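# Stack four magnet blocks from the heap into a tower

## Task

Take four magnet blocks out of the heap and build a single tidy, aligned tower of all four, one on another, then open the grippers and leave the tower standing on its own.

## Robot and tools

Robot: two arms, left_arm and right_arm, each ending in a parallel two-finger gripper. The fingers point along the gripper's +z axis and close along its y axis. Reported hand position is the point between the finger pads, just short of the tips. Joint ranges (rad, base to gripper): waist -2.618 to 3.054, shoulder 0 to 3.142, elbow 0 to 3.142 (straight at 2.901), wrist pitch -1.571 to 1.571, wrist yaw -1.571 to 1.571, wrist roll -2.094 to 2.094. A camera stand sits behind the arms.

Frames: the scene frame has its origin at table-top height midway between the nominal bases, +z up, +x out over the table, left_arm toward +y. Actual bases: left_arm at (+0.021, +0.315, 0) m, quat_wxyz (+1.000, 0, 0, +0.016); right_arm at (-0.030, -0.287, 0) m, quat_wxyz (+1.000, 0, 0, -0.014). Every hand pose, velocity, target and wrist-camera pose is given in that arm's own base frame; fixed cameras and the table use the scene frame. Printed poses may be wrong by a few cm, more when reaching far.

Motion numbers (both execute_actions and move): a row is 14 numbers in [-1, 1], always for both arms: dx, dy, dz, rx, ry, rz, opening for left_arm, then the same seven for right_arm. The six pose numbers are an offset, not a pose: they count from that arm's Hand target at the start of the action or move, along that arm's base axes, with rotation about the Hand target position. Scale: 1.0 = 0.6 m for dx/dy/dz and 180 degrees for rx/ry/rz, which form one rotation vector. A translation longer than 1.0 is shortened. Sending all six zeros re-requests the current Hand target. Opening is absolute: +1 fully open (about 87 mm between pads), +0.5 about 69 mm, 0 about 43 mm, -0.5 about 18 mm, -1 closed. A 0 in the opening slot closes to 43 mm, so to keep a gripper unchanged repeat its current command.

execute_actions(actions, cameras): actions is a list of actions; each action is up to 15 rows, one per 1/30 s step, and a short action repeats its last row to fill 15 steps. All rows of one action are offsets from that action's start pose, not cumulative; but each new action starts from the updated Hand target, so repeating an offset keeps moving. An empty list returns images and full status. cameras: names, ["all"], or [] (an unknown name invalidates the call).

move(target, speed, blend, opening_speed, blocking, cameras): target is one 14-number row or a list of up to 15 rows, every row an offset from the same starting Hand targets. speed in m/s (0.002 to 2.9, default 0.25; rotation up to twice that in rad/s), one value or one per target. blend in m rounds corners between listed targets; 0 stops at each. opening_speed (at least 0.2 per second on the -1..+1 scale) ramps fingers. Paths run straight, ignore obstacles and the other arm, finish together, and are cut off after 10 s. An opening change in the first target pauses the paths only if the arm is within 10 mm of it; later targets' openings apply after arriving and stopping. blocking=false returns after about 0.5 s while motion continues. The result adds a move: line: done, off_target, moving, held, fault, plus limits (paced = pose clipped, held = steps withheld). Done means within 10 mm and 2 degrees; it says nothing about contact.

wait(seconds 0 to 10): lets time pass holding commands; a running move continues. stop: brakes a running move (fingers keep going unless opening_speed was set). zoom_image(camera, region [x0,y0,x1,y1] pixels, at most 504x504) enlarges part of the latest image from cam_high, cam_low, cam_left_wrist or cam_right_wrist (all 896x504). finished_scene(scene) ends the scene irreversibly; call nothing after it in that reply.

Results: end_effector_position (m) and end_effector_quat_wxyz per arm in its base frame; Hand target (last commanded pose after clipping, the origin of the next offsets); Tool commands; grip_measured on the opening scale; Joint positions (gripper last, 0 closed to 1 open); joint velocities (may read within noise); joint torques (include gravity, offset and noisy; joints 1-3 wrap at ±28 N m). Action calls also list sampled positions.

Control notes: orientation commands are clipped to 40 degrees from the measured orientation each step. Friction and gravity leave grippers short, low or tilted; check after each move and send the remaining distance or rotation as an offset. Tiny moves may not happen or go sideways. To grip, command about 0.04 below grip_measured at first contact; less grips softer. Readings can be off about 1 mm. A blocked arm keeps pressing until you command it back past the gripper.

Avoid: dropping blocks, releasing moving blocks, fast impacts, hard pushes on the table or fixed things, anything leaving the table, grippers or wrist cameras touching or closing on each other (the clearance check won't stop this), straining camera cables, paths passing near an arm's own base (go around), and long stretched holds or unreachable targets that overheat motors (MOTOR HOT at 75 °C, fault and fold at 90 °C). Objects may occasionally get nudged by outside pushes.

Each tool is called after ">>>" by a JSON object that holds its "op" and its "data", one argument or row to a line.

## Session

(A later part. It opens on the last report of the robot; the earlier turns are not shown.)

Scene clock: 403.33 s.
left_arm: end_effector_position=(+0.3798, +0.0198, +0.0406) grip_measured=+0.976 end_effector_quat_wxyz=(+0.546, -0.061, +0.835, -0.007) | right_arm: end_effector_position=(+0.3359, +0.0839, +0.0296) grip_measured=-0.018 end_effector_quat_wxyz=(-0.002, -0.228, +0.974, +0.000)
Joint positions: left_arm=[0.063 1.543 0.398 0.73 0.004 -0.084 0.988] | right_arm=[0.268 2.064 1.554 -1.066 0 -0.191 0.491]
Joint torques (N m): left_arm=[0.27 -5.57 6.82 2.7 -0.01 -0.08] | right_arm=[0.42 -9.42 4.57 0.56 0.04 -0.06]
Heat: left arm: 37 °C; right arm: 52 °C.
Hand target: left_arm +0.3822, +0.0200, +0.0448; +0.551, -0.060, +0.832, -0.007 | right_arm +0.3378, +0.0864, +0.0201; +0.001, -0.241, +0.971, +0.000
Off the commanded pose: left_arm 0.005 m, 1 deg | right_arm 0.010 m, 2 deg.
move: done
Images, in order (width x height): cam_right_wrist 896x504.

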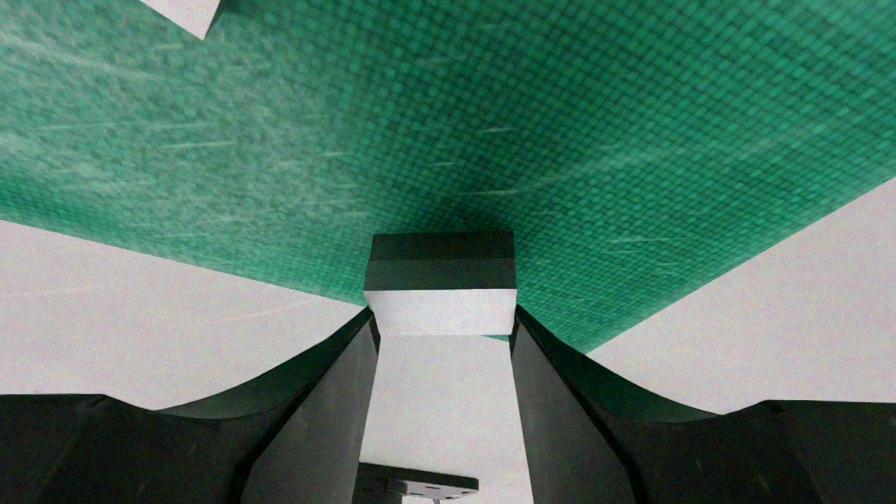

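>>> {"op": "move", "data": {
  "target": [
    [0,0,0,0,0,0,1, 0,0,0.001,0,0,0,0.25],
    [0,0,0,0,0,0,1, 0,0,0.15,0,0,0,0.25],
    [0,0,0,0,0,0,1, -0.113,0.1893,0.2998,0.0744,-0.2996,-0.1428,0.6]
  ],
  "speed": [0.1,0.25,0.4],
  "blend": [0,0.03,0],
  "opening_speed": 1.2,
  "cameras": ["cam_right_wrist"]
}}

>>> {"op": "zoom_image", "data": {
  "camera": "cam_right_wrist",
  "region": [180, 0, 560, 240]
}}

Scene clock: 417.90 s.
left_arm: end_effector_position=(+0.3798, +0.0198, +0.0406) grip_measured=+0.976 end_effector_quat_wxyz=(+0.546, -0.061, +0.835, -0.007) | right_arm: end_effector_position=(+0.2703, +0.1987, +0.1992) grip_measured=+0.600 end_effector_quat_wxyz=(+0.456, -0.008, +0.890, -0.006)
Joint positions: left_arm=[0.063 1.543 0.398 0.73 0.004 -0.084 0.988] | right_arm=[0.921 1.313 1.166 -0.727 0.706 0.637 0.8]
Joint torques (N m): left_arm=[0.27 -5.59 6.79 2.69 -0.02 -0.05] | right_arm=[0.28 -5.72 6.22 1.31 0.5 0.29]
Heat: left arm: 38 °C; right arm: 49 °C.
Hand target: left_arm +0.3822, +0.0200, +0.0448; +0.551, -0.060, +0.832, -0.007 | right_arm +0.2700, +0.2000, +0.1998; +0.463, +0.000, +0.887, +0.000
Off the commanded pose: left_arm 0.005 m, 1 deg | right_arm 0.002 m, 1 deg.
move: done
Images, in order (width x height): cam_right_wrist 896x504.

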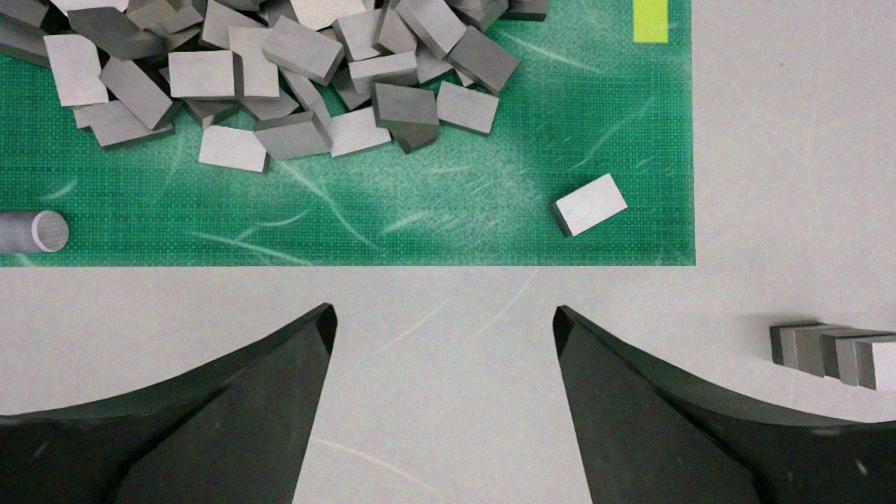

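Scaled by 1.326 from the camera's 896x504 image, which has a finer 1280x720 frame.

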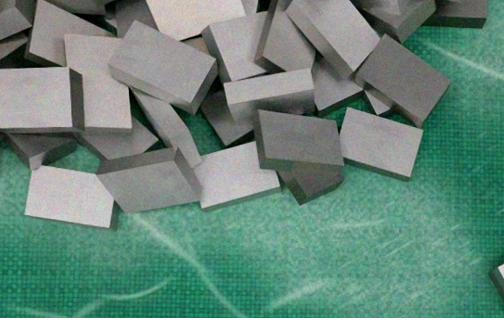

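>>> {"op": "move", "data": {
  "target": [0,0,0,0,0,0,1, 0.2633,0.1467,-0.1497,0.0562,0.3028,-0.1075,0.3],
  "speed": 0.35,
  "cameras": ["cam_right_wrist"]
}}

Scene clock: 462.37 s.
left_arm: end_effector_position=(+0.3798, +0.0198, +0.0406) grip_measured=+0.976 end_effector_quat_wxyz=(+0.546, -0.061, +0.835, -0.007) | right_arm: end_effector_position=(+0.4280, +0.2874, +0.1108) grip_measured=+0.300 end_effector_quat_wxyz=(+0.100, +0.188, +0.973, +0.086)
Joint positions: left_arm=[0.063 1.543 0.398 0.73 0.004 -0.084 0.988] | right_arm=[0.528 2.618 2.841 -1.531 0.002 0.909 0.65]
Joint torques (N m): left_arm=[0.29 -5.6 6.75 2.68 -0.02 -0.07] | right_arm=[-0.66 -12.6 8.38 0.49 -0.03 0.26]
Heat: left arm: 38 °C; right arm: 41 °C.
Hand target: left_arm +0.3822, +0.0200, +0.0448; +0.551, -0.060, +0.832, -0.007 | right_arm +0.4280, +0.2880, +0.1100; +0.000, +0.183, +0.983, +0.000
Off the commanded pose: left_arm 0.005 m, 1 deg | right_arm 0.001 m, 15 deg.
elbow stopped short (right arm): the move would have taken joint 3 (elbow) straighter than the controller allows.
move: off_target (right_arm)
Images, in order (width x height): cam_right_wrist 896x504.

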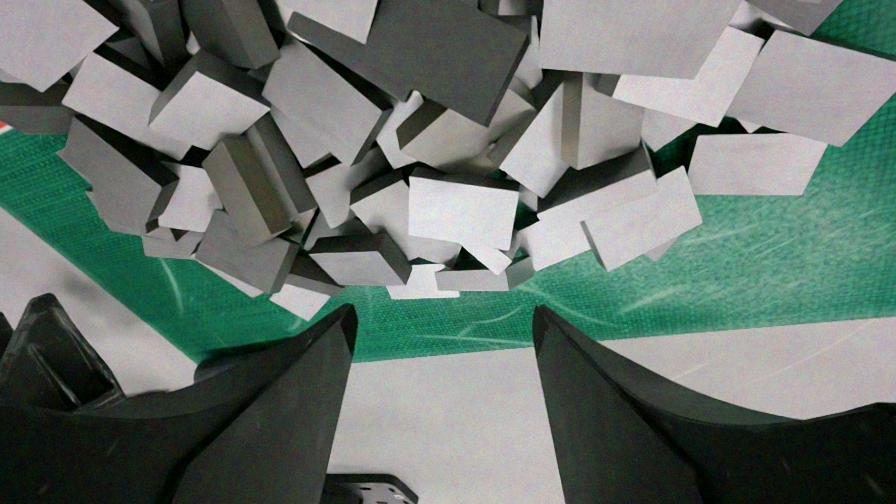

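>>> {"op": "move", "data": {
  "target": [0,0,0,0,0,0,1, -0.0072,0.0122,-0.07,0,0,0,0.3],
  "speed": 0.15,
  "cameras": ["cam_right_wrist"]
}}

Scene clock: 494.70 s.
left_arm: end_effector_position=(+0.3798, +0.0198, +0.0406) grip_measured=+0.976 end_effector_quat_wxyz=(+0.546, -0.061, +0.835, -0.007) | right_arm: end_effector_position=(+0.4243, +0.2899, +0.0704) grip_measured=+0.300 end_effector_quat_wxyz=(+0.068, +0.189, +0.978, +0.060)
Joint positions: left_arm=[0.063 1.543 0.398 0.73 0.004 -0.084 0.988] | right_arm=[0.535 2.7 2.841 -1.531 0.002 0.918 0.65]
Joint torques (N m): left_arm=[0.32 -5.6 6.83 2.68 -0.02 -0.08] | right_arm=[0.31 -12.77 8.47 0.44 0.02 0.27]
Heat: left arm: 38 °C; right arm: 56 °C.
Hand target: left_arm +0.3822, +0.0200, +0.0448; +0.551, -0.060, +0.832, -0.007 | right_arm +0.4236, +0.2954, +0.0679; +0.000, +0.182, +0.983, +0.000
Off the commanded pose: left_arm 0.005 m, 1 deg | right_arm 0.006 m, 10 deg.
elbow stopped short (right arm): the move would have taken joint 3 (elbow) straighter than the controller allows.
move: off_target (right_arm)
Images, in order (width x height): cam_right_wrist 896x504.

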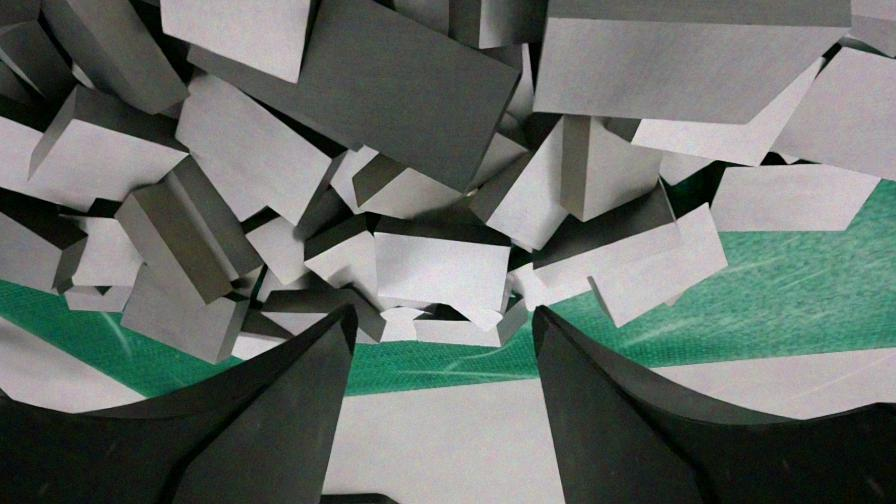

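>>> {"op": "move", "data": {
  "target": [
    [0,0,0,0,0,0,1, -0.0047,0.0068,-0.032,0,0,0,0.3],
    [0,0,0,0,0,0,1, -0.0047,0.0068,-0.032,0,0,0,-0.15]
  ],
  "speed": 0.1,
  "opening_speed": 1.5,
  "cameras": ["cam_right_wrist"]
}}

Scene clock: 505.90 s.
left_arm: end_effector_position=(+0.3798, +0.0198, +0.0406) grip_measured=+0.976 end_effector_quat_wxyz=(+0.546, -0.061, +0.835, -0.007) | right_arm: end_effector_position=(+0.4194, +0.2944, +0.0532) grip_measured=-0.025 end_effector_quat_wxyz=(+0.054, +0.188, +0.979, +0.050)
Joint positions: left_arm=[0.063 1.543 0.398 0.73 0.004 -0.084 0.988] | right_arm=[0.547 2.735 2.841 -1.531 -0.001 0.925 0.488]
Joint torques (N m): left_arm=[0.32 -5.59 6.79 2.69 -0.01 -0.07] | right_arm=[0.09 -12.66 8.47 0.45 0.06 0.26]
Heat: left arm: 39 °C; right arm: 58 °C.
Hand target: left_arm +0.3822, +0.0200, +0.0448; +0.551, -0.060, +0.832, -0.007 | right_arm +0.4209, +0.2994, +0.0488; +0.000, +0.183, +0.983, +0.000
Off the commanded pose: left_arm 0.005 m, 1 deg | right_arm 0.007 m, 8 deg.
elbow stopped short (right arm): the move would have taken joint 3 (elbow) straighter than the controller allows.
move: off_target (right_arm); target 2's new opening was sent with right_arm's hand 0.007 m and 8 deg from that target
Images, in order (width x height): cam_right_wrist 896x504.

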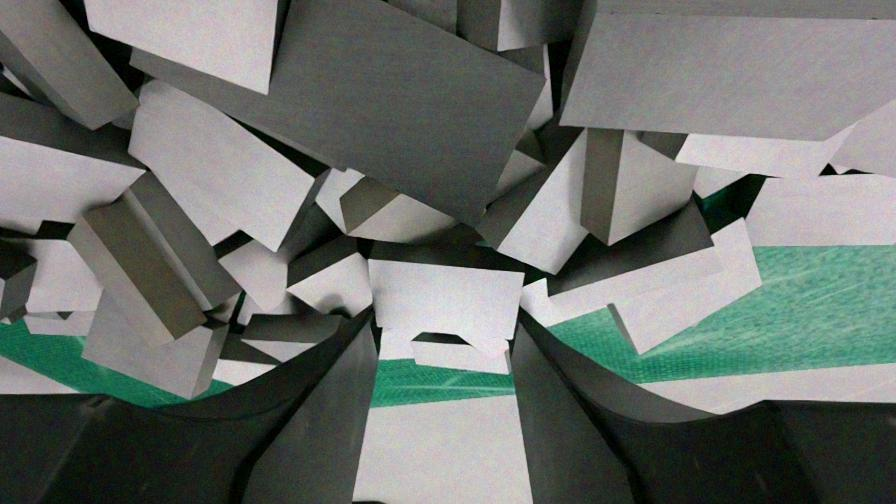

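>>> {"op": "move", "data": {
  "target": [
    [0,0,0,0,0,0,1, -0.005,0,0.14,0,0,0,-0.15],
    [0,0,0,0,0,0,1, -0.16,-0.2657,0.07,0,0,0.25,-0.15]
  ],
  "speed": [0.2,0.3],
  "blend": [0.03,0],
  "cameras": ["cam_right_wrist"]
}}

Scene clock: 519.70 s.
left_arm: end_effector_position=(+0.3797, +0.0198, +0.0405) grip_measured=+0.976 end_effector_quat_wxyz=(+0.546, -0.061, +0.835, -0.007) | right_arm: end_effector_position=(+0.3227, +0.1413, +0.0788) grip_measured=-0.025 end_effector_quat_wxyz=(-0.022, -0.203, +0.979, -0.007)
Joint positions: left_arm=[0.063 1.543 0.398 0.73 0.004 -0.084 0.988] | right_arm=[0.414 2.101 1.801 -1.317 0.004 0.006 0.488]
Joint torques (N m): left_arm=[0.29 -5.55 6.74 2.69 -0.01 -0.07] | right_arm=[-0.85 -14.38 5.41 0.24 0.01 0.01]
Heat: left arm: 39 °C; right arm: 64 °C.
Hand target: left_arm +0.3822, +0.0200, +0.0447; +0.551, -0.060, +0.832, -0.007 | right_arm +0.3249, +0.1400, +0.0909; +0.000, -0.208, +0.978, +0.000
Off the commanded pose: left_arm 0.005 m, 1 deg | right_arm 0.012 m, 3 deg.
elbow stopped short (right arm): the move would have taken joint 3 (elbow) straighter than the controller allows.
move: off_target (right_arm)
Images, in order (width x height): cam_right_wrist 896x504.

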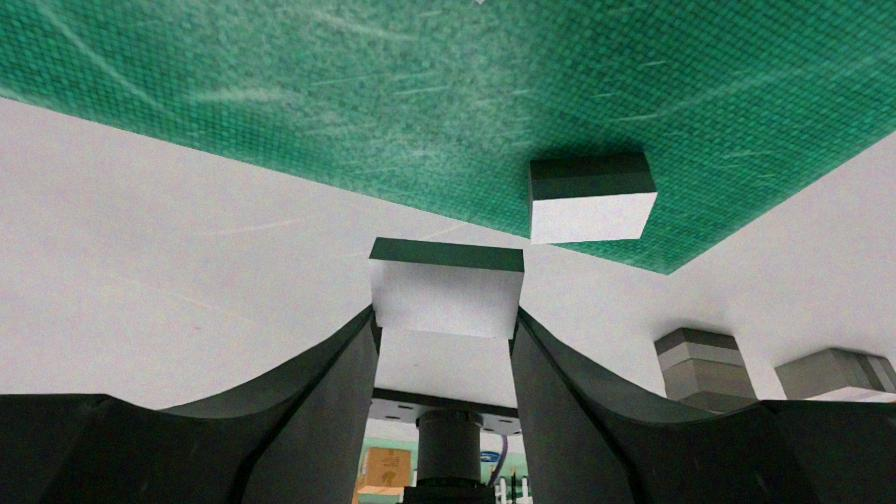

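>>> {"op": "move", "data": {
  "target": [
    [0,0,0,0,0,0,1, 0,0,-0.09,0,0,0,-0.15],
    [0,0,0,0,0,0,1, 0,0,-0.1325,0,0,0,-0.15],
    [0,0,0,0,0,0,1, 0,0,-0.1325,0,0,0,0.2],
    [0,0,0,0,0,0,1, 0,0,-0.1325,0,0,0,-0.15],
    [0,0,0,0,0,0,1, 0,0,-0.01,0,0,0,-0.15],
    [0,0,0,0,0,0,1, 0.0228,-0.0907,-0.008,0,0,0.0217,-0.15]
  ],
  "speed": [0.2,0.07,0.1,0.1,0.2,0.2],
  "blend": [0.01,0,0,0,0.015,0],
  "opening_speed": 1.3,
  "cameras": ["cam_right_wrist"]
}}

Scene clock: 540.00 s.
left_arm: end_effector_position=(+0.3797, +0.0198, +0.0405) grip_measured=+0.976 end_effector_quat_wxyz=(+0.546, -0.061, +0.835, -0.007) | right_arm: end_effector_position=(+0.3370, +0.0834, +0.0679) grip_measured=-0.019 end_effector_quat_wxyz=(-0.019, -0.231, +0.973, -0.003)
Joint positions: left_arm=[0.063 1.543 0.398 0.73 0.004 -0.084 0.988] | right_arm=[0.268 2.071 1.714 -1.251 0.005 -0.198 0.491]
Joint torques (N m): left_arm=[0.21 -5.59 6.82 2.69 -0.02 -0.07] | right_arm=[0.1 -13.74 8.12 -0.04 0 0.04]
Heat: left arm: 39 °C; right arm: 68 °C.
Hand target: left_arm +0.3822, +0.0200, +0.0447; +0.551, -0.060, +0.832, -0.007 | right_arm +0.3386, +0.0856, +0.0861; +0.000, -0.241, +0.971, +0.000
Off the commanded pose: left_arm 0.005 m, 1 deg | right_arm 0.018 m, 2 deg.
move: off_target (right_arm); target 3's new opening was sent with right_arm's hand 0.013 m and 1 deg from that target
Images, in order (width x height): cam_right_wrist 896x504.

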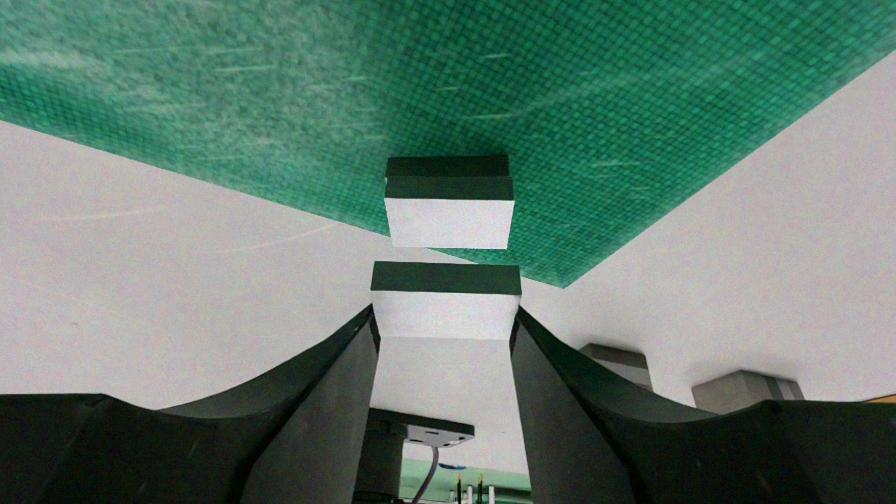

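>>> {"op": "move", "data": {
  "target": [
    [0,0,0,0,0,0,1, -0.0005,0.0005,-0.06,0,0,0,-0.15],
    [0,0,0,0,0,0,1, -0.001,0.001,-0.0925,0,0,0,-0.15]
  ],
  "speed": [0.15,0.08],
  "cameras": ["cam_right_wrist"]
}}

Scene clock: 554.43 s.
left_arm: end_effector_position=(+0.3797, +0.0198, +0.0405) grip_measured=+0.976 end_effector_quat_wxyz=(+0.546, -0.061, +0.835, -0.007) | right_arm: end_effector_position=(+0.3366, +0.0831, +0.0399) grip_measured=-0.019 end_effector_quat_wxyz=(-0.007, -0.231, +0.973, -0.003)
Joint positions: left_arm=[0.063 1.543 0.398 0.73 0.004 -0.084 0.988] | right_arm=[0.268 2.065 1.596 -1.116 0.005 -0.199 0.491]
Joint torques (N m): left_arm=[0.31 -5.6 6.82 2.69 -0.01 -0.08] | right_arm=[0.25 -10.28 3.4 0.63 -0.01 0.02]
Heat: left arm: 39 °C; right arm: 69 °C.
Hand target: left_arm +0.3822, +0.0200, +0.0447; +0.551, -0.060, +0.832, -0.007 | right_arm +0.3380, +0.0861, +0.0305; +0.000, -0.241, +0.971, +0.000
Off the commanded pose: left_arm 0.005 m, 1 deg | right_arm 0.010 m, 1 deg.
move: done
Images, in order (width x height): cam_right_wrist 896x504.

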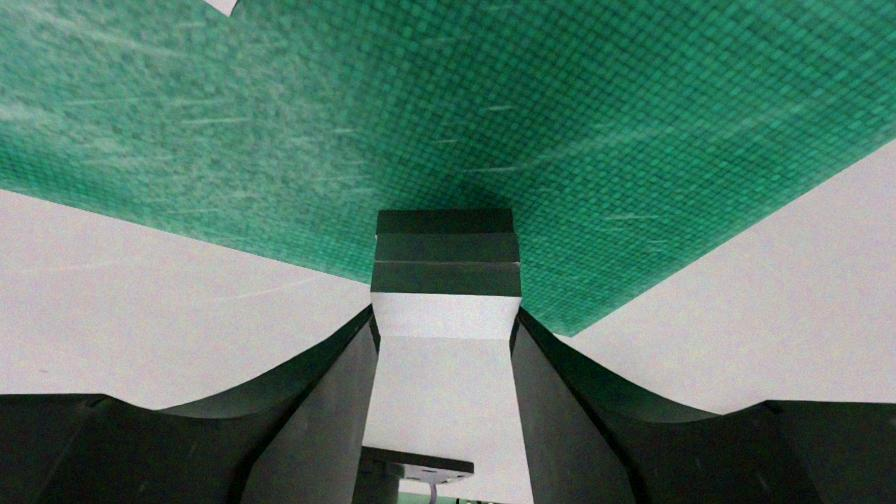

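>>> {"op": "move", "data": {
  "target": [
    [0,0,0,0,0,0,1, 0,0,0.001,0,0,0,0.25],
    [0,0,0,0,0,0,1, 0,0,0.13,0,0,0,0.25],
    [0,0,0,0,0,0,1, -0.1133,0.1898,0.2825,0.0744,-0.2996,-0.1428,0.6]
  ],
  "speed": [0.1,0.25,0.4],
  "blend": [0,0.03,0],
  "opening_speed": 1.2,
  "cameras": ["cam_right_wrist"]
}}

>>> {"op": "zoom_image", "data": {
  "camera": "cam_right_wrist",
  "region": [180, 0, 560, 240]
}}

Scene clock: 565.47 s.
left_arm: end_effector_position=(+0.3797, +0.0198, +0.0405) grip_measured=+0.976 end_effector_quat_wxyz=(+0.546, -0.061, +0.835, -0.007) | right_arm: end_effector_position=(+0.2702, +0.1988, +0.1994) grip_measured=+0.600 end_effector_quat_wxyz=(+0.456, -0.008, +0.890, -0.006)
Joint positions: left_arm=[0.063 1.543 0.398 0.73 0.004 -0.084 0.988] | right_arm=[0.921 1.314 1.168 -0.729 0.705 0.637 0.8]
Joint torques (N m): left_arm=[0.27 -5.6 6.8 2.69 -0.03 -0.06] | right_arm=[0.28 -5.74 6.23 1.31 0.49 0.3]
Heat: left arm: 39 °C; right arm: 63 °C.
Hand target: left_arm +0.3822, +0.0200, +0.0447; +0.551, -0.060, +0.832, -0.007 | right_arm +0.2699, +0.2001, +0.2000; +0.462, +0.000, +0.887, +0.000
Off the commanded pose: left_arm 0.005 m, 1 deg | right_arm 0.001 m, 1 deg.
move: done
Images, in order (width x height): cam_right_wrist 896x504.

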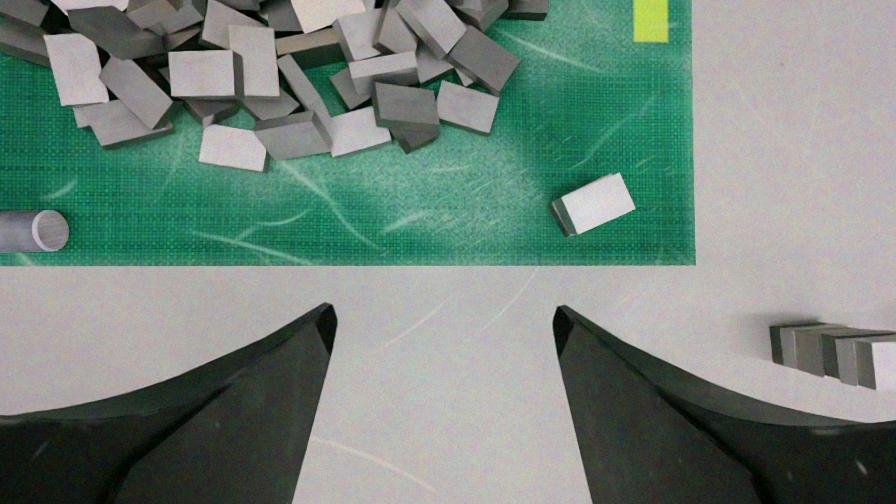

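Scaled by 1.326 from the camera's 896x504 image, which has a finer 1280x720 frame.

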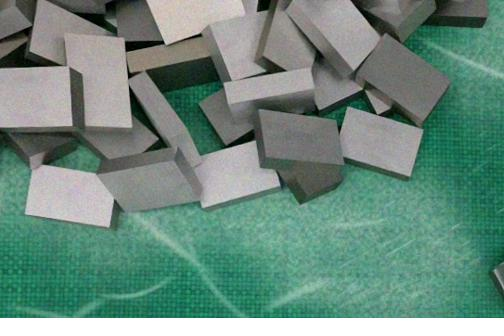

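>>> {"op": "move", "data": {
  "target": [0,0,0,0,0,0,1, 0.1818,0.1682,-0.1833,-0.04,0.304,0.0768,0.3],
  "speed": 0.35,
  "cameras": ["cam_right_wrist"]
}}

Scene clock: 629.03 s.
left_arm: end_effector_position=(+0.3797, +0.0198, +0.0405) grip_measured=+0.976 end_effector_quat_wxyz=(+0.546, -0.061, +0.835, -0.007) | right_arm: end_effector_position=(+0.3787, +0.3020, +0.0892) grip_measured=+0.300 end_effector_quat_wxyz=(+0.072, -0.120, +0.989, +0.038)
Joint positions: left_arm=[0.063 1.543 0.398 0.73 0.004 -0.084 0.988] | right_arm=[0.642 2.608 2.75 -1.549 0.006 0.4 0.65]
Joint torques (N m): left_arm=[0.27 -5.55 6.79 2.68 -0.02 -0.05] | right_arm=[-0.8 -12.97 8.43 0.29 -0.01 0.01]
Heat: left arm: 39 °C; right arm: 45 °C.
Hand target: left_arm +0.3822, +0.0200, +0.0447; +0.551, -0.060, +0.832, -0.007 | right_arm +0.3791, +0.3010, +0.0901; +0.000, -0.131, +0.991, +0.000
Off the commanded pose: left_arm 0.005 m, 1 deg | right_arm 0.001 m, 9 deg.
joint sent to its limit (right arm) — joint 4 (wrist pitch), lower limit. The joint targets are off in orientation, not in position.
move: off_target (right_arm)
Images, in order (width x height): cam_right_wrist 896x504.

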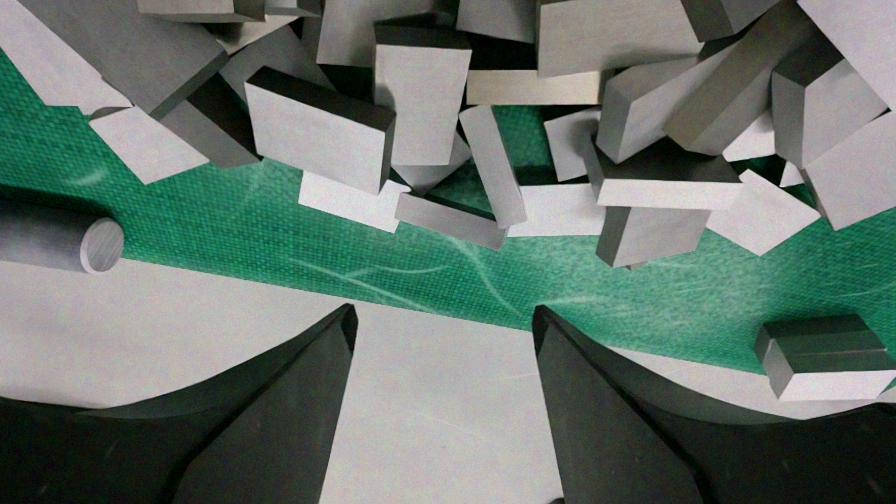

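>>> {"op": "move", "data": {
  "target": [
    [0,0,0,0,0,0,1, 0,-0.0367,0.05,0,0,-0.35,0.1],
    [0,0,0,0,0,0,1, 0,-0.0367,-0.0252,0,0,-0.5056,0.1]
  ],
  "speed": 0.4,
  "blend": [0.02,0],
  "cameras": ["cam_right_wrist"]
}}

Scene clock: 675.73 s.
left_arm: end_effector_position=(+0.3797, +0.0198, +0.0405) grip_measured=+0.976 end_effector_quat_wxyz=(+0.546, -0.061, +0.835, -0.007) | right_arm: end_effector_position=(+0.3717, +0.2737, +0.0593) grip_measured=+0.100 end_effector_quat_wxyz=(-0.011, +0.607, +0.794, -0.032)
Joint positions: left_arm=[0.063 1.543 0.398 0.73 0.004 -0.084 0.988] | right_arm=[0.549 2.391 2.212 -1.459 0.003 1.856 0.55]
Joint torques (N m): left_arm=[0.24 -5.65 6.8 2.7 -0.03 -0.06] | right_arm=[-0.34 -16.09 5.12 0.33 0.07 0.3]
Heat: left arm: 40 °C; right arm: 57 °C.
Hand target: left_arm +0.3822, +0.0200, +0.0447; +0.551, -0.060, +0.832, -0.007 | right_arm +0.3791, +0.2790, +0.0750; +0.000, +0.616, +0.788, +0.000
Off the commanded pose: left_arm 0.005 m, 1 deg | right_arm 0.018 m, 4 deg.
move: off_target (right_arm)
Images, in order (width x height): cam_right_wrist 896x504.

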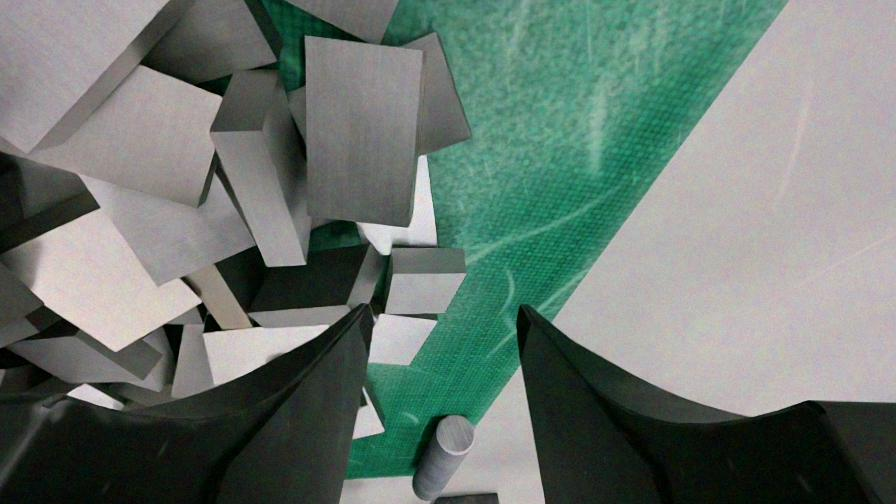

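>>> {"op": "move", "data": {
  "target": [
    [0,0,0,0,0,0,1, 0,0,0.11,0,0,0.1,0.0],
    [0,0,0,0,0,0,1, 0.0348,0.1133,0.0417,0,0,0.911,0.0]
  ],
  "speed": 0.6,
  "blend": [0.02,0],
  "cameras": ["cam_right_wrist"]
}}

Scene clock: 723.77 s.
left_arm: end_effector_position=(+0.3797, +0.0198, +0.0405) grip_measured=+0.976 end_effector_quat_wxyz=(+0.546, -0.061, +0.835, -0.007) | right_arm: end_effector_position=(+0.3960, +0.3411, +0.1031) grip_measured=+0.000 end_effector_quat_wxyz=(-0.146, +0.691, -0.708, +0.000)
Joint positions: left_arm=[0.063 1.543 0.398 0.73 0.004 -0.084 0.988] | right_arm=[0.766 2.634 2.84 -1.485 -0.003 -0.781 0.5]
Joint torques (N m): left_arm=[0.28 -5.53 6.78 2.68 -0.02 -0.07] | right_arm=[0.39 -12.3 8.64 0.77 0.12 0.03]
Heat: left arm: 40 °C; right arm: 82 °C. Fold the right arm in close to its base, or ease its load, before you think long.
Hand target: left_arm +0.3822, +0.0200, +0.0447; +0.551, -0.060, +0.832, -0.007 | right_arm +0.4001, +0.3469, +0.1001; +0.000, +0.694, -0.720, +0.000
Off the commanded pose: left_arm 0.005 m, 1 deg | right_arm 0.008 m, 17 deg.
MOTOR HOT: joint 2 (shoulder) of the right arm reports 82 °C; the controller's stop level is 90 °C. To cool a motor, set the load down, stop pushing, or move to a pose that needs little force.
elbow stopped short (right arm): the move would have taken joint 3 (elbow) straighter than the controller allows.
move: off_target (right_arm)
Images, in order (width x height): cam_right_wrist 896x504.

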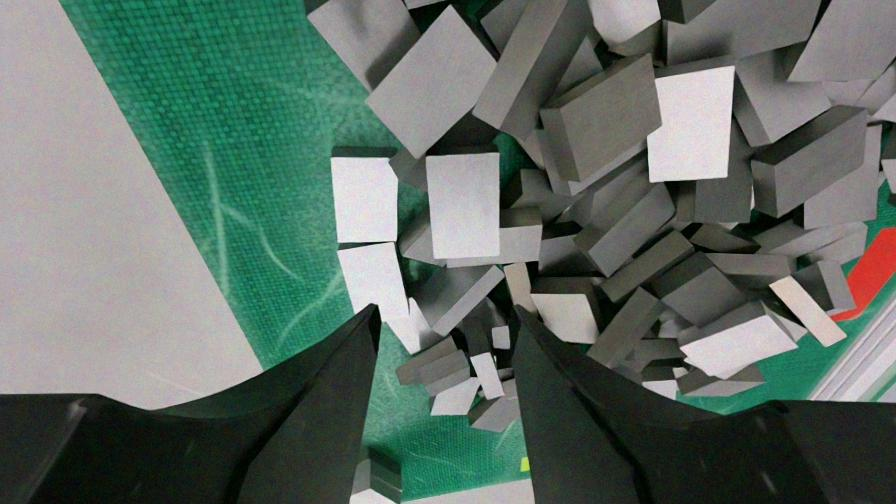

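>>> {"op": "move", "data": {
  "target": [0,0,0,0,0,0,1, -0.3002,-0.3282,0.1665,0.233,-0.2417,-0.447,0.4],
  "speed": 0.3
}}

Scene clock: 735.30 s.
left_arm: end_effector_position=(+0.3797, +0.0198, +0.0405) grip_measured=+0.976 end_effector_quat_wxyz=(+0.546, -0.061, +0.835, -0.007) | right_arm: end_effector_position=(+0.2222, +0.1519, +0.2022) grip_measured=+0.400 end_effector_quat_wxyz=(+0.464, -0.003, +0.886, +0.005)
Joint positions: left_arm=[0.063 1.543 0.398 0.73 0.004 -0.084 0.988] | right_arm=[0.975 1.044 1.01 -0.847 0.739 0.691 0.7]
Joint torques (N m): left_arm=[0.24 -5.59 6.8 2.66 -0.01 -0.08] | right_arm=[0.39 -2.74 7.04 1.03 0.53 0.31]
Heat: left arm: 40 °C; right arm: 77 °C. Fold the right arm in close to its base, or ease its load, before you think long.
Hand target: left_arm +0.3822, +0.0200, +0.0447; +0.551, -0.060, +0.832, -0.007 | right_arm +0.2200, +0.1500, +0.2000; +0.462, -0.001, +0.887, +0.000
Off the commanded pose: left_arm 0.005 m, 1 deg | right_arm 0.004 m, 1 deg.
MOTOR HOT: still on. Joint 2 (shoulder) of the right arm reports 77 °C.
move: done

>>> {"op": "wait", "data": {
  "seconds": 10
}}

Scene clock: 763.07 s.
left_arm: end_effector_position=(+0.3797, +0.0198, +0.0405) grip_measured=+0.976 end_effector_quat_wxyz=(+0.546, -0.061, +0.835, -0.007) | right_arm: end_effector_position=(+0.2222, +0.1518, +0.2022) grip_measured=+0.400 end_effector_quat_wxyz=(+0.464, -0.003, +0.886, +0.005)
Joint positions: left_arm=[0.063 1.543 0.398 0.73 0.004 -0.084 0.988] | right_arm=[0.975 1.044 1.01 -0.847 0.74 0.691 0.7]
Joint torques (N m): left_arm=[0.29 -5.6 6.75 2.69 -0.01 -0.07] | right_arm=[0.35 -2.74 6.98 0.99 0.5 0.28]
Heat: left arm: 40 °C; right arm: 55 °C.
Hand target: left_arm +0.3822, +0.0200, +0.0447; +0.551, -0.060, +0.832, -0.007 | right_arm +0.2200, +0.1500, +0.2000; +0.462, -0.001, +0.887, +0.000
Tool commands: left_gripper/opening=+1.0 right_gripper/opening=+0.4
Off the commanded pose: left_arm 0.005 m, 1 deg | right_arm 0.004 m, 1 deg.
MOTOR HOT: cleared for the motors of the right arm.
wait: 10.00 s; at rest from the start

>>> {"op": "move", "data": {
  "target": [0,0,0,0,0,0,1, 0.2558,0.3113,-0.2083,-0.2253,0.2458,0.4326,-0.1],
  "speed": 0.35,
  "cameras": ["cam_right_wrist"]
}}

Scene clock: 769.97 s.
left_arm: end_effector_position=(+0.3797, +0.0198, +0.0405) grip_measured=+0.976 end_effector_quat_wxyz=(+0.546, -0.061, +0.835, -0.007) | right_arm: end_effector_position=(+0.3761, +0.3342, +0.0779) grip_measured=-0.100 end_effector_quat_wxyz=(+0.090, -0.672, +0.735, -0.002)
Joint positions: left_arm=[0.063 1.543 0.398 0.73 0.004 -0.084 0.988] | right_arm=[0.783 2.681 2.839 -1.549 0.011 -0.698 0.45]
Joint torques (N m): left_arm=[0.29 -5.63 6.8 2.69 -0.02 -0.08] | right_arm=[0.28 -12.68 8.4 0.38 -0.03 0.07]
Heat: left arm: 40 °C; right arm: 54 °C.
Hand target: left_arm +0.3822, +0.0200, +0.0447; +0.551, -0.060, +0.832, -0.007 | right_arm +0.3734, +0.3368, +0.0750; +0.000, -0.676, +0.737, +0.000
Off the commanded pose: left_arm 0.005 m, 1 deg | right_arm 0.005 m, 10 deg.
joint sent to its limit (right arm) — joint 4 (wrist pitch), lower limit. The joint targets are off in orientation, not in position.
move: off_target (right_arm)
Images, in order (width x height): cam_right_wrist 896x504.

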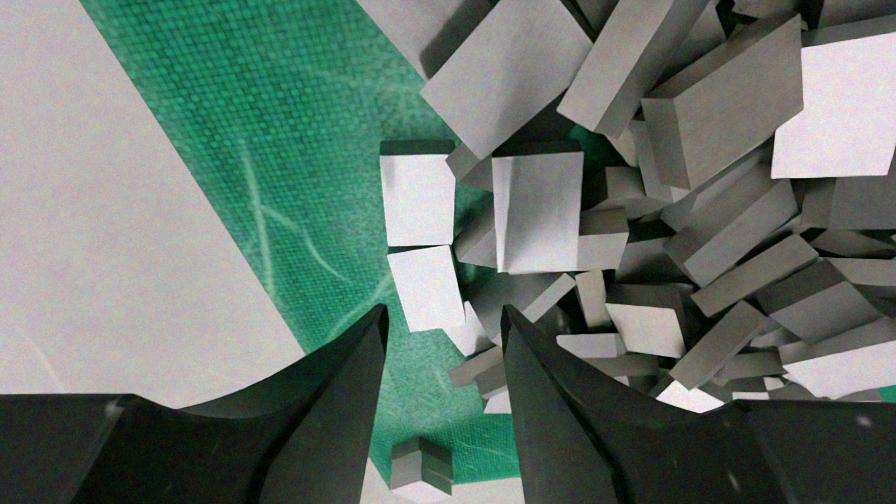

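>>> {"op": "move", "data": {
  "target": [
    [0,0,0,0,0,0,1, -0.0157,0.0098,-0.06,0,0,0,-0.1],
    [0,0,0,0,0,0,1, -0.0157,0.0098,-0.109,0,0,0,-0.1],
    [0,0,0,0,0,0,1, -0.0157,0.0098,-0.109,0,0,0,-0.45]
  ],
  "speed": [0.15,0.1,0.1],
  "blend": [0.01,0,0],
  "opening_speed": 1.2,
  "cameras": ["cam_right_wrist"]
}}

Scene clock: 794.07 s.
left_arm: end_effector_position=(+0.3797, +0.0198, +0.0405) grip_measured=+0.976 end_effector_quat_wxyz=(+0.546, -0.061, +0.835, -0.007) | right_arm: end_effector_position=(+0.3652, +0.3378, +0.0222) grip_measured=-0.325 end_effector_quat_wxyz=(-0.036, +0.681, -0.732, +0.002)
Joint positions: left_arm=[0.063 1.543 0.398 0.73 0.004 -0.084 0.988] | right_arm=[0.803 2.801 2.849 -1.547 0.008 -0.696 0.337]
Joint torques (N m): left_arm=[0.24 -5.63 6.79 2.68 -0.01 -0.06] | right_arm=[0.27 -11.9 7.86 0.41 -0.05 0.26]
Heat: left arm: 40 °C; right arm: 58 °C.
Hand target: left_arm +0.3822, +0.0200, +0.0447; +0.551, -0.060, +0.832, -0.007 | right_arm +0.3639, +0.3428, +0.0096; +0.000, +0.676, -0.737, +0.000
Off the commanded pose: left_arm 0.005 m, 1 deg | right_arm 0.014 m, 4 deg.
elbow stopped short (right arm): the move would have taken joint 3 (elbow) straighter than the controller allows.
move: off_target (right_arm); target 3's new opening was sent with right_arm's hand 0.014 m and 4 deg from that target
Images, in order (width x height): cam_right_wrist 896x504.

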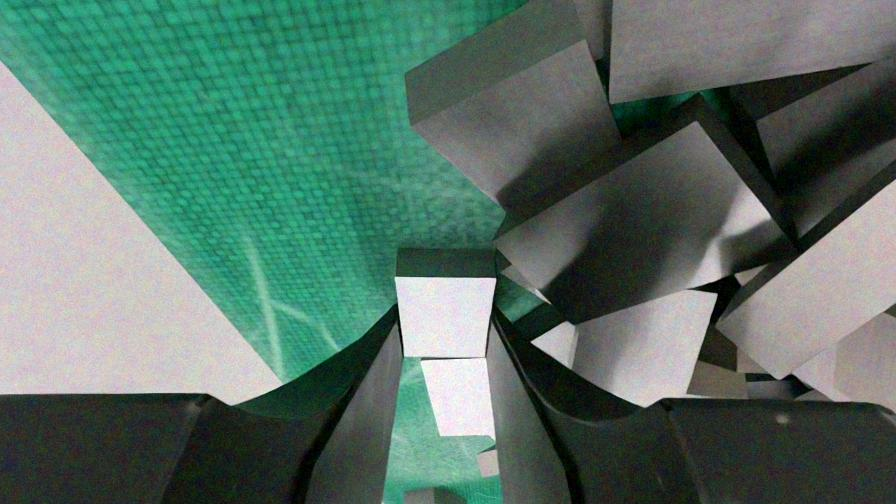

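>>> {"op": "move", "data": {
  "target": [
    [0,0,0,0,0,0,1, 0,0.015,0.03,0,0,0,-0.45],
    [0,0,0,0,0,0,1, -0.01,0.015,0.18,0,0,0.03,-0.45],
    [0,0,0,0,0,0,1, -0.0415,-0.4497,0.1457,0,0,0.178,-0.45]
  ],
  "speed": [0.12,0.25,0.3],
  "blend": [0.01,0.03,0],
  "cameras": ["cam_right_wrist"]
}}

Scene clock: 804.57 s.
left_arm: end_effector_position=(+0.3797, +0.0198, +0.0405) grip_measured=+0.976 end_effector_quat_wxyz=(+0.546, -0.061, +0.835, -0.007) | right_arm: end_effector_position=(+0.3369, +0.0718, +0.0872) grip_measured=-0.325 end_effector_quat_wxyz=(+0.019, +0.849, -0.527, -0.011)
Joint positions: left_arm=[0.063 1.543 0.398 0.73 0.004 -0.084 0.988] | right_arm=[0.333 1.867 1.509 -1.257 0.006 -1.697 0.337]
Joint torques (N m): left_arm=[0.29 -5.63 6.86 2.69 -0.02 -0.06] | right_arm=[-0.5 -12 5.26 0.19 -0.08 -0.03]
Heat: left arm: 40 °C; right arm: 64 °C.
Hand target: left_arm +0.3822, +0.0200, +0.0447; +0.551, -0.060, +0.832, -0.007 | right_arm +0.3390, +0.0729, +0.0971; +0.000, +0.853, -0.522, +0.000
Off the commanded pose: left_arm 0.005 m, 1 deg | right_arm 0.010 m, 3 deg.
elbow stopped short (right arm): the move would have taken joint 3 (elbow) straighter than the controller allows.
move: off_target (right_arm)
Images, in order (width x height): cam_right_wrist 896x504.

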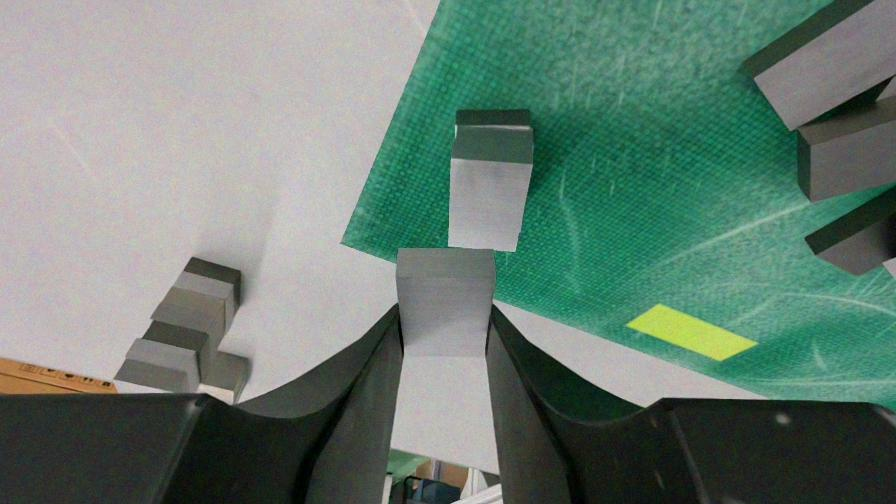

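>>> {"op": "move", "data": {
  "target": [0,0,0,0,0,0,1, 0.0158,0.0202,-0.054,0,0,-0.019,-0.45],
  "speed": 0.12,
  "cameras": ["cam_right_wrist"]
}}

Scene clock: 837.70 s.
left_arm: end_effector_position=(+0.3797, +0.0198, +0.0405) grip_measured=+0.976 end_effector_quat_wxyz=(+0.546, -0.061, +0.835, -0.007) | right_arm: end_effector_position=(+0.3488, +0.0818, +0.0698) grip_measured=-0.325 end_effector_quat_wxyz=(+0.001, +0.839, -0.543, +0.002)
Joint positions: left_arm=[0.063 1.543 0.398 0.73 0.004 -0.084 0.988] | right_arm=[0.349 1.895 1.477 -1.151 0.005 -1.644 0.337]
Joint torques (N m): left_arm=[0.27 -5.59 6.79 2.69 -0.01 -0.07] | right_arm=[0.25 -8.4 5.5 0.28 -0.07 0.26]
Heat: left arm: 40 °C; right arm: 61 °C.
Hand target: left_arm +0.3822, +0.0200, +0.0447; +0.551, -0.060, +0.832, -0.007 | right_arm +0.3484, +0.0850, +0.0646; +0.000, +0.837, -0.547, +0.000
Off the commanded pose: left_arm 0.005 m, 1 deg | right_arm 0.006 m, 1 deg.
move: done
Images, in order (width x height): cam_right_wrist 896x504.

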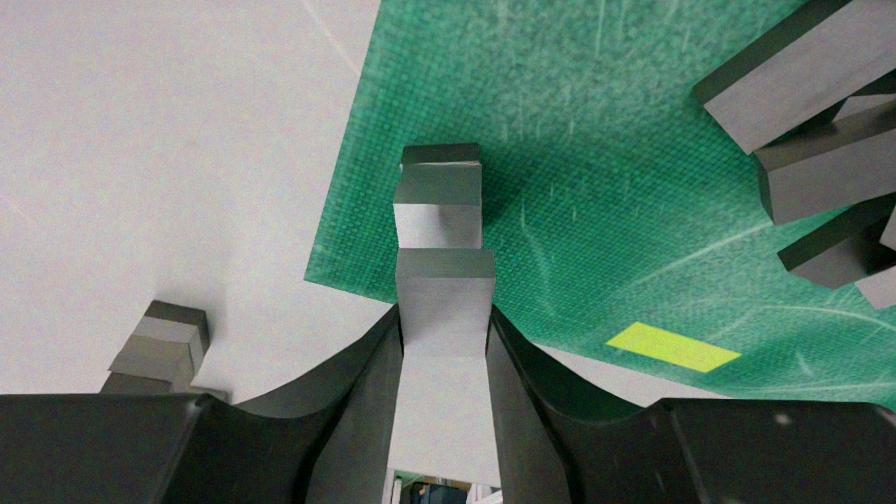

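>>> {"op": "move", "data": {
  "target": [0,0,0,0,0,0,1, -0.0028,-0.0013,-0.037,0,0,-0.007,-0.45],
  "speed": 0.08,
  "cameras": ["cam_right_wrist"]
}}

Scene clock: 856.93 s.
left_arm: end_effector_position=(+0.3797, +0.0198, +0.0405) grip_measured=+0.976 end_effector_quat_wxyz=(+0.546, -0.061, +0.835, -0.007) | right_arm: end_effector_position=(+0.3464, +0.0812, +0.0510) grip_measured=-0.325 end_effector_quat_wxyz=(+0.001, +0.833, -0.553, +0.002)
Joint positions: left_arm=[0.063 1.543 0.398 0.73 0.004 -0.084 0.988] | right_arm=[0.349 1.905 1.415 -1.08 0.004 -1.621 0.337]
Joint torques (N m): left_arm=[0.29 -5.59 6.76 2.69 -0.01 -0.09] | right_arm=[0.18 -7.92 4.9 0.41 -0.08 0.19]
Heat: left arm: 40 °C; right arm: 58 °C.
Hand target: left_arm +0.3822, +0.0200, +0.0447; +0.551, -0.060, +0.832, -0.007 | right_arm +0.3468, +0.0842, +0.0424; +0.000, +0.831, -0.556, +0.000
Off the commanded pose: left_arm 0.005 m, 1 deg | right_arm 0.009 m, 1 deg.
move: done
Images, in order (width x height): cam_right_wrist 896x504.

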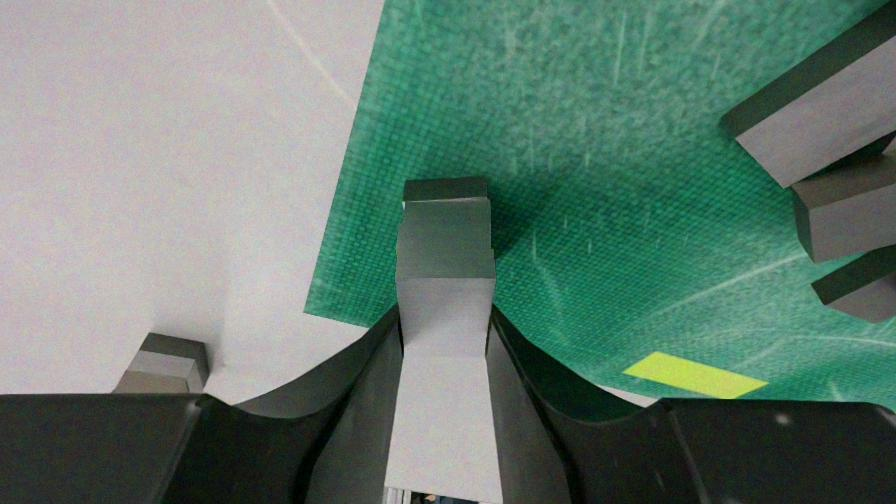

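>>> {"op": "move", "data": {
  "target": [
    [0,0,0,0,0,0,1, 0,0,0.001,0,0,0,-0.05],
    [0,0,0,0,0,0,1, 0,0,0.12,0,0,0,-0.05]
  ],
  "speed": [0.1,0.2],
  "opening_speed": 0.8,
  "cameras": ["cam_right_wrist","cam_low"]
}}

>>> {"op": "zoom_image", "data": {
  "camera": "cam_low",
  "region": [200, 290, 400, 420]
}}

Scene clock: 865.17 s.
left_arm: end_effector_position=(+0.3797, +0.0198, +0.0405) grip_measured=+0.976 end_effector_quat_wxyz=(+0.546, -0.061, +0.835, -0.007) | right_arm: end_effector_position=(+0.3464, +0.0812, +0.1008) grip_measured=-0.050 end_effector_quat_wxyz=(+0.013, +0.833, -0.553, -0.007)
Joint positions: left_arm=[0.063 1.543 0.398 0.73 0.004 -0.084 0.988] | right_arm=[0.349 1.904 1.613 -1.309 0.004 -1.621 0.475]
Joint torques (N m): left_arm=[0.36 -5.57 6.84 2.69 -0.02 -0.07] | right_arm=[0.16 -11.14 8.21 -0.04 -0.07 0.26]
Heat: left arm: 40 °C; right arm: 57 °C.
Hand target: left_arm +0.3822, +0.0200, +0.0447; +0.551, -0.060, +0.832, -0.007 | right_arm +0.3468, +0.0842, +0.1144; +0.000, +0.831, -0.556, +0.000
Off the commanded pose: left_arm 0.005 m, 1 deg | right_arm 0.014 m, 2 deg.
move: off_target (right_arm)
Images, in order (width x height): cam_low 896x504, cam_right_wrist 896x504.

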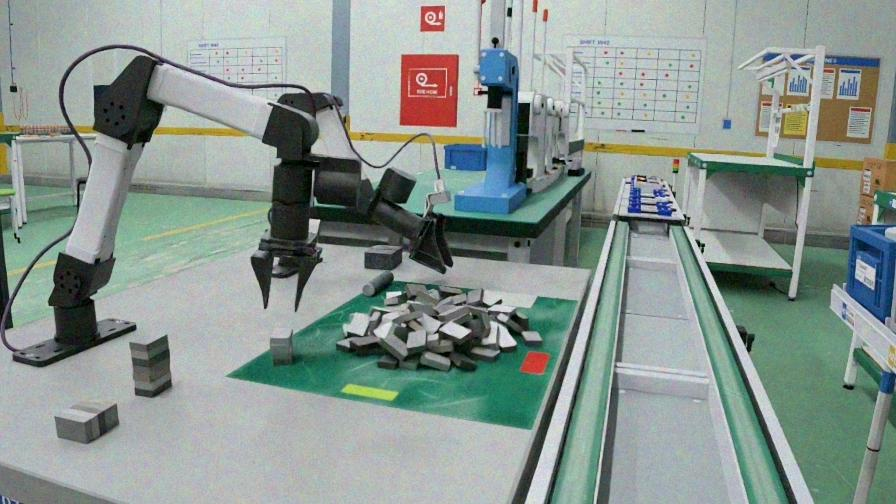

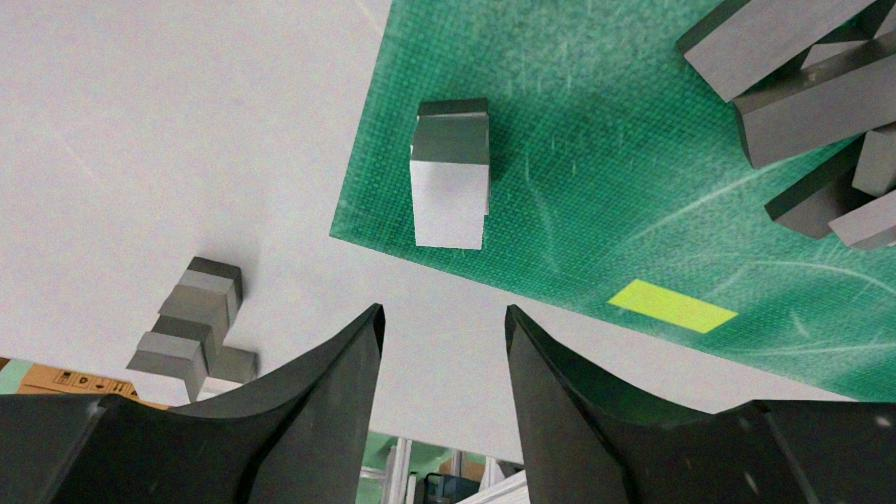

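Scaled by 2.520 from the camera's 896x504 image, which has a finer 1280x720 frame.

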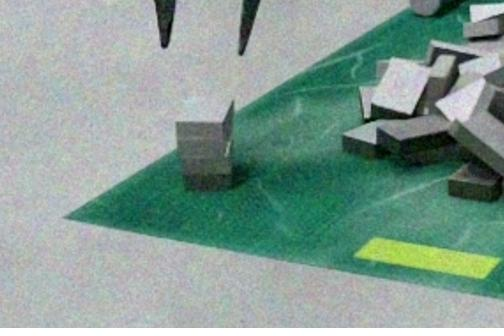

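>>> {"op": "finished_scene", "data": {
  "scene": 2
}}

The scene is finished: the task was done.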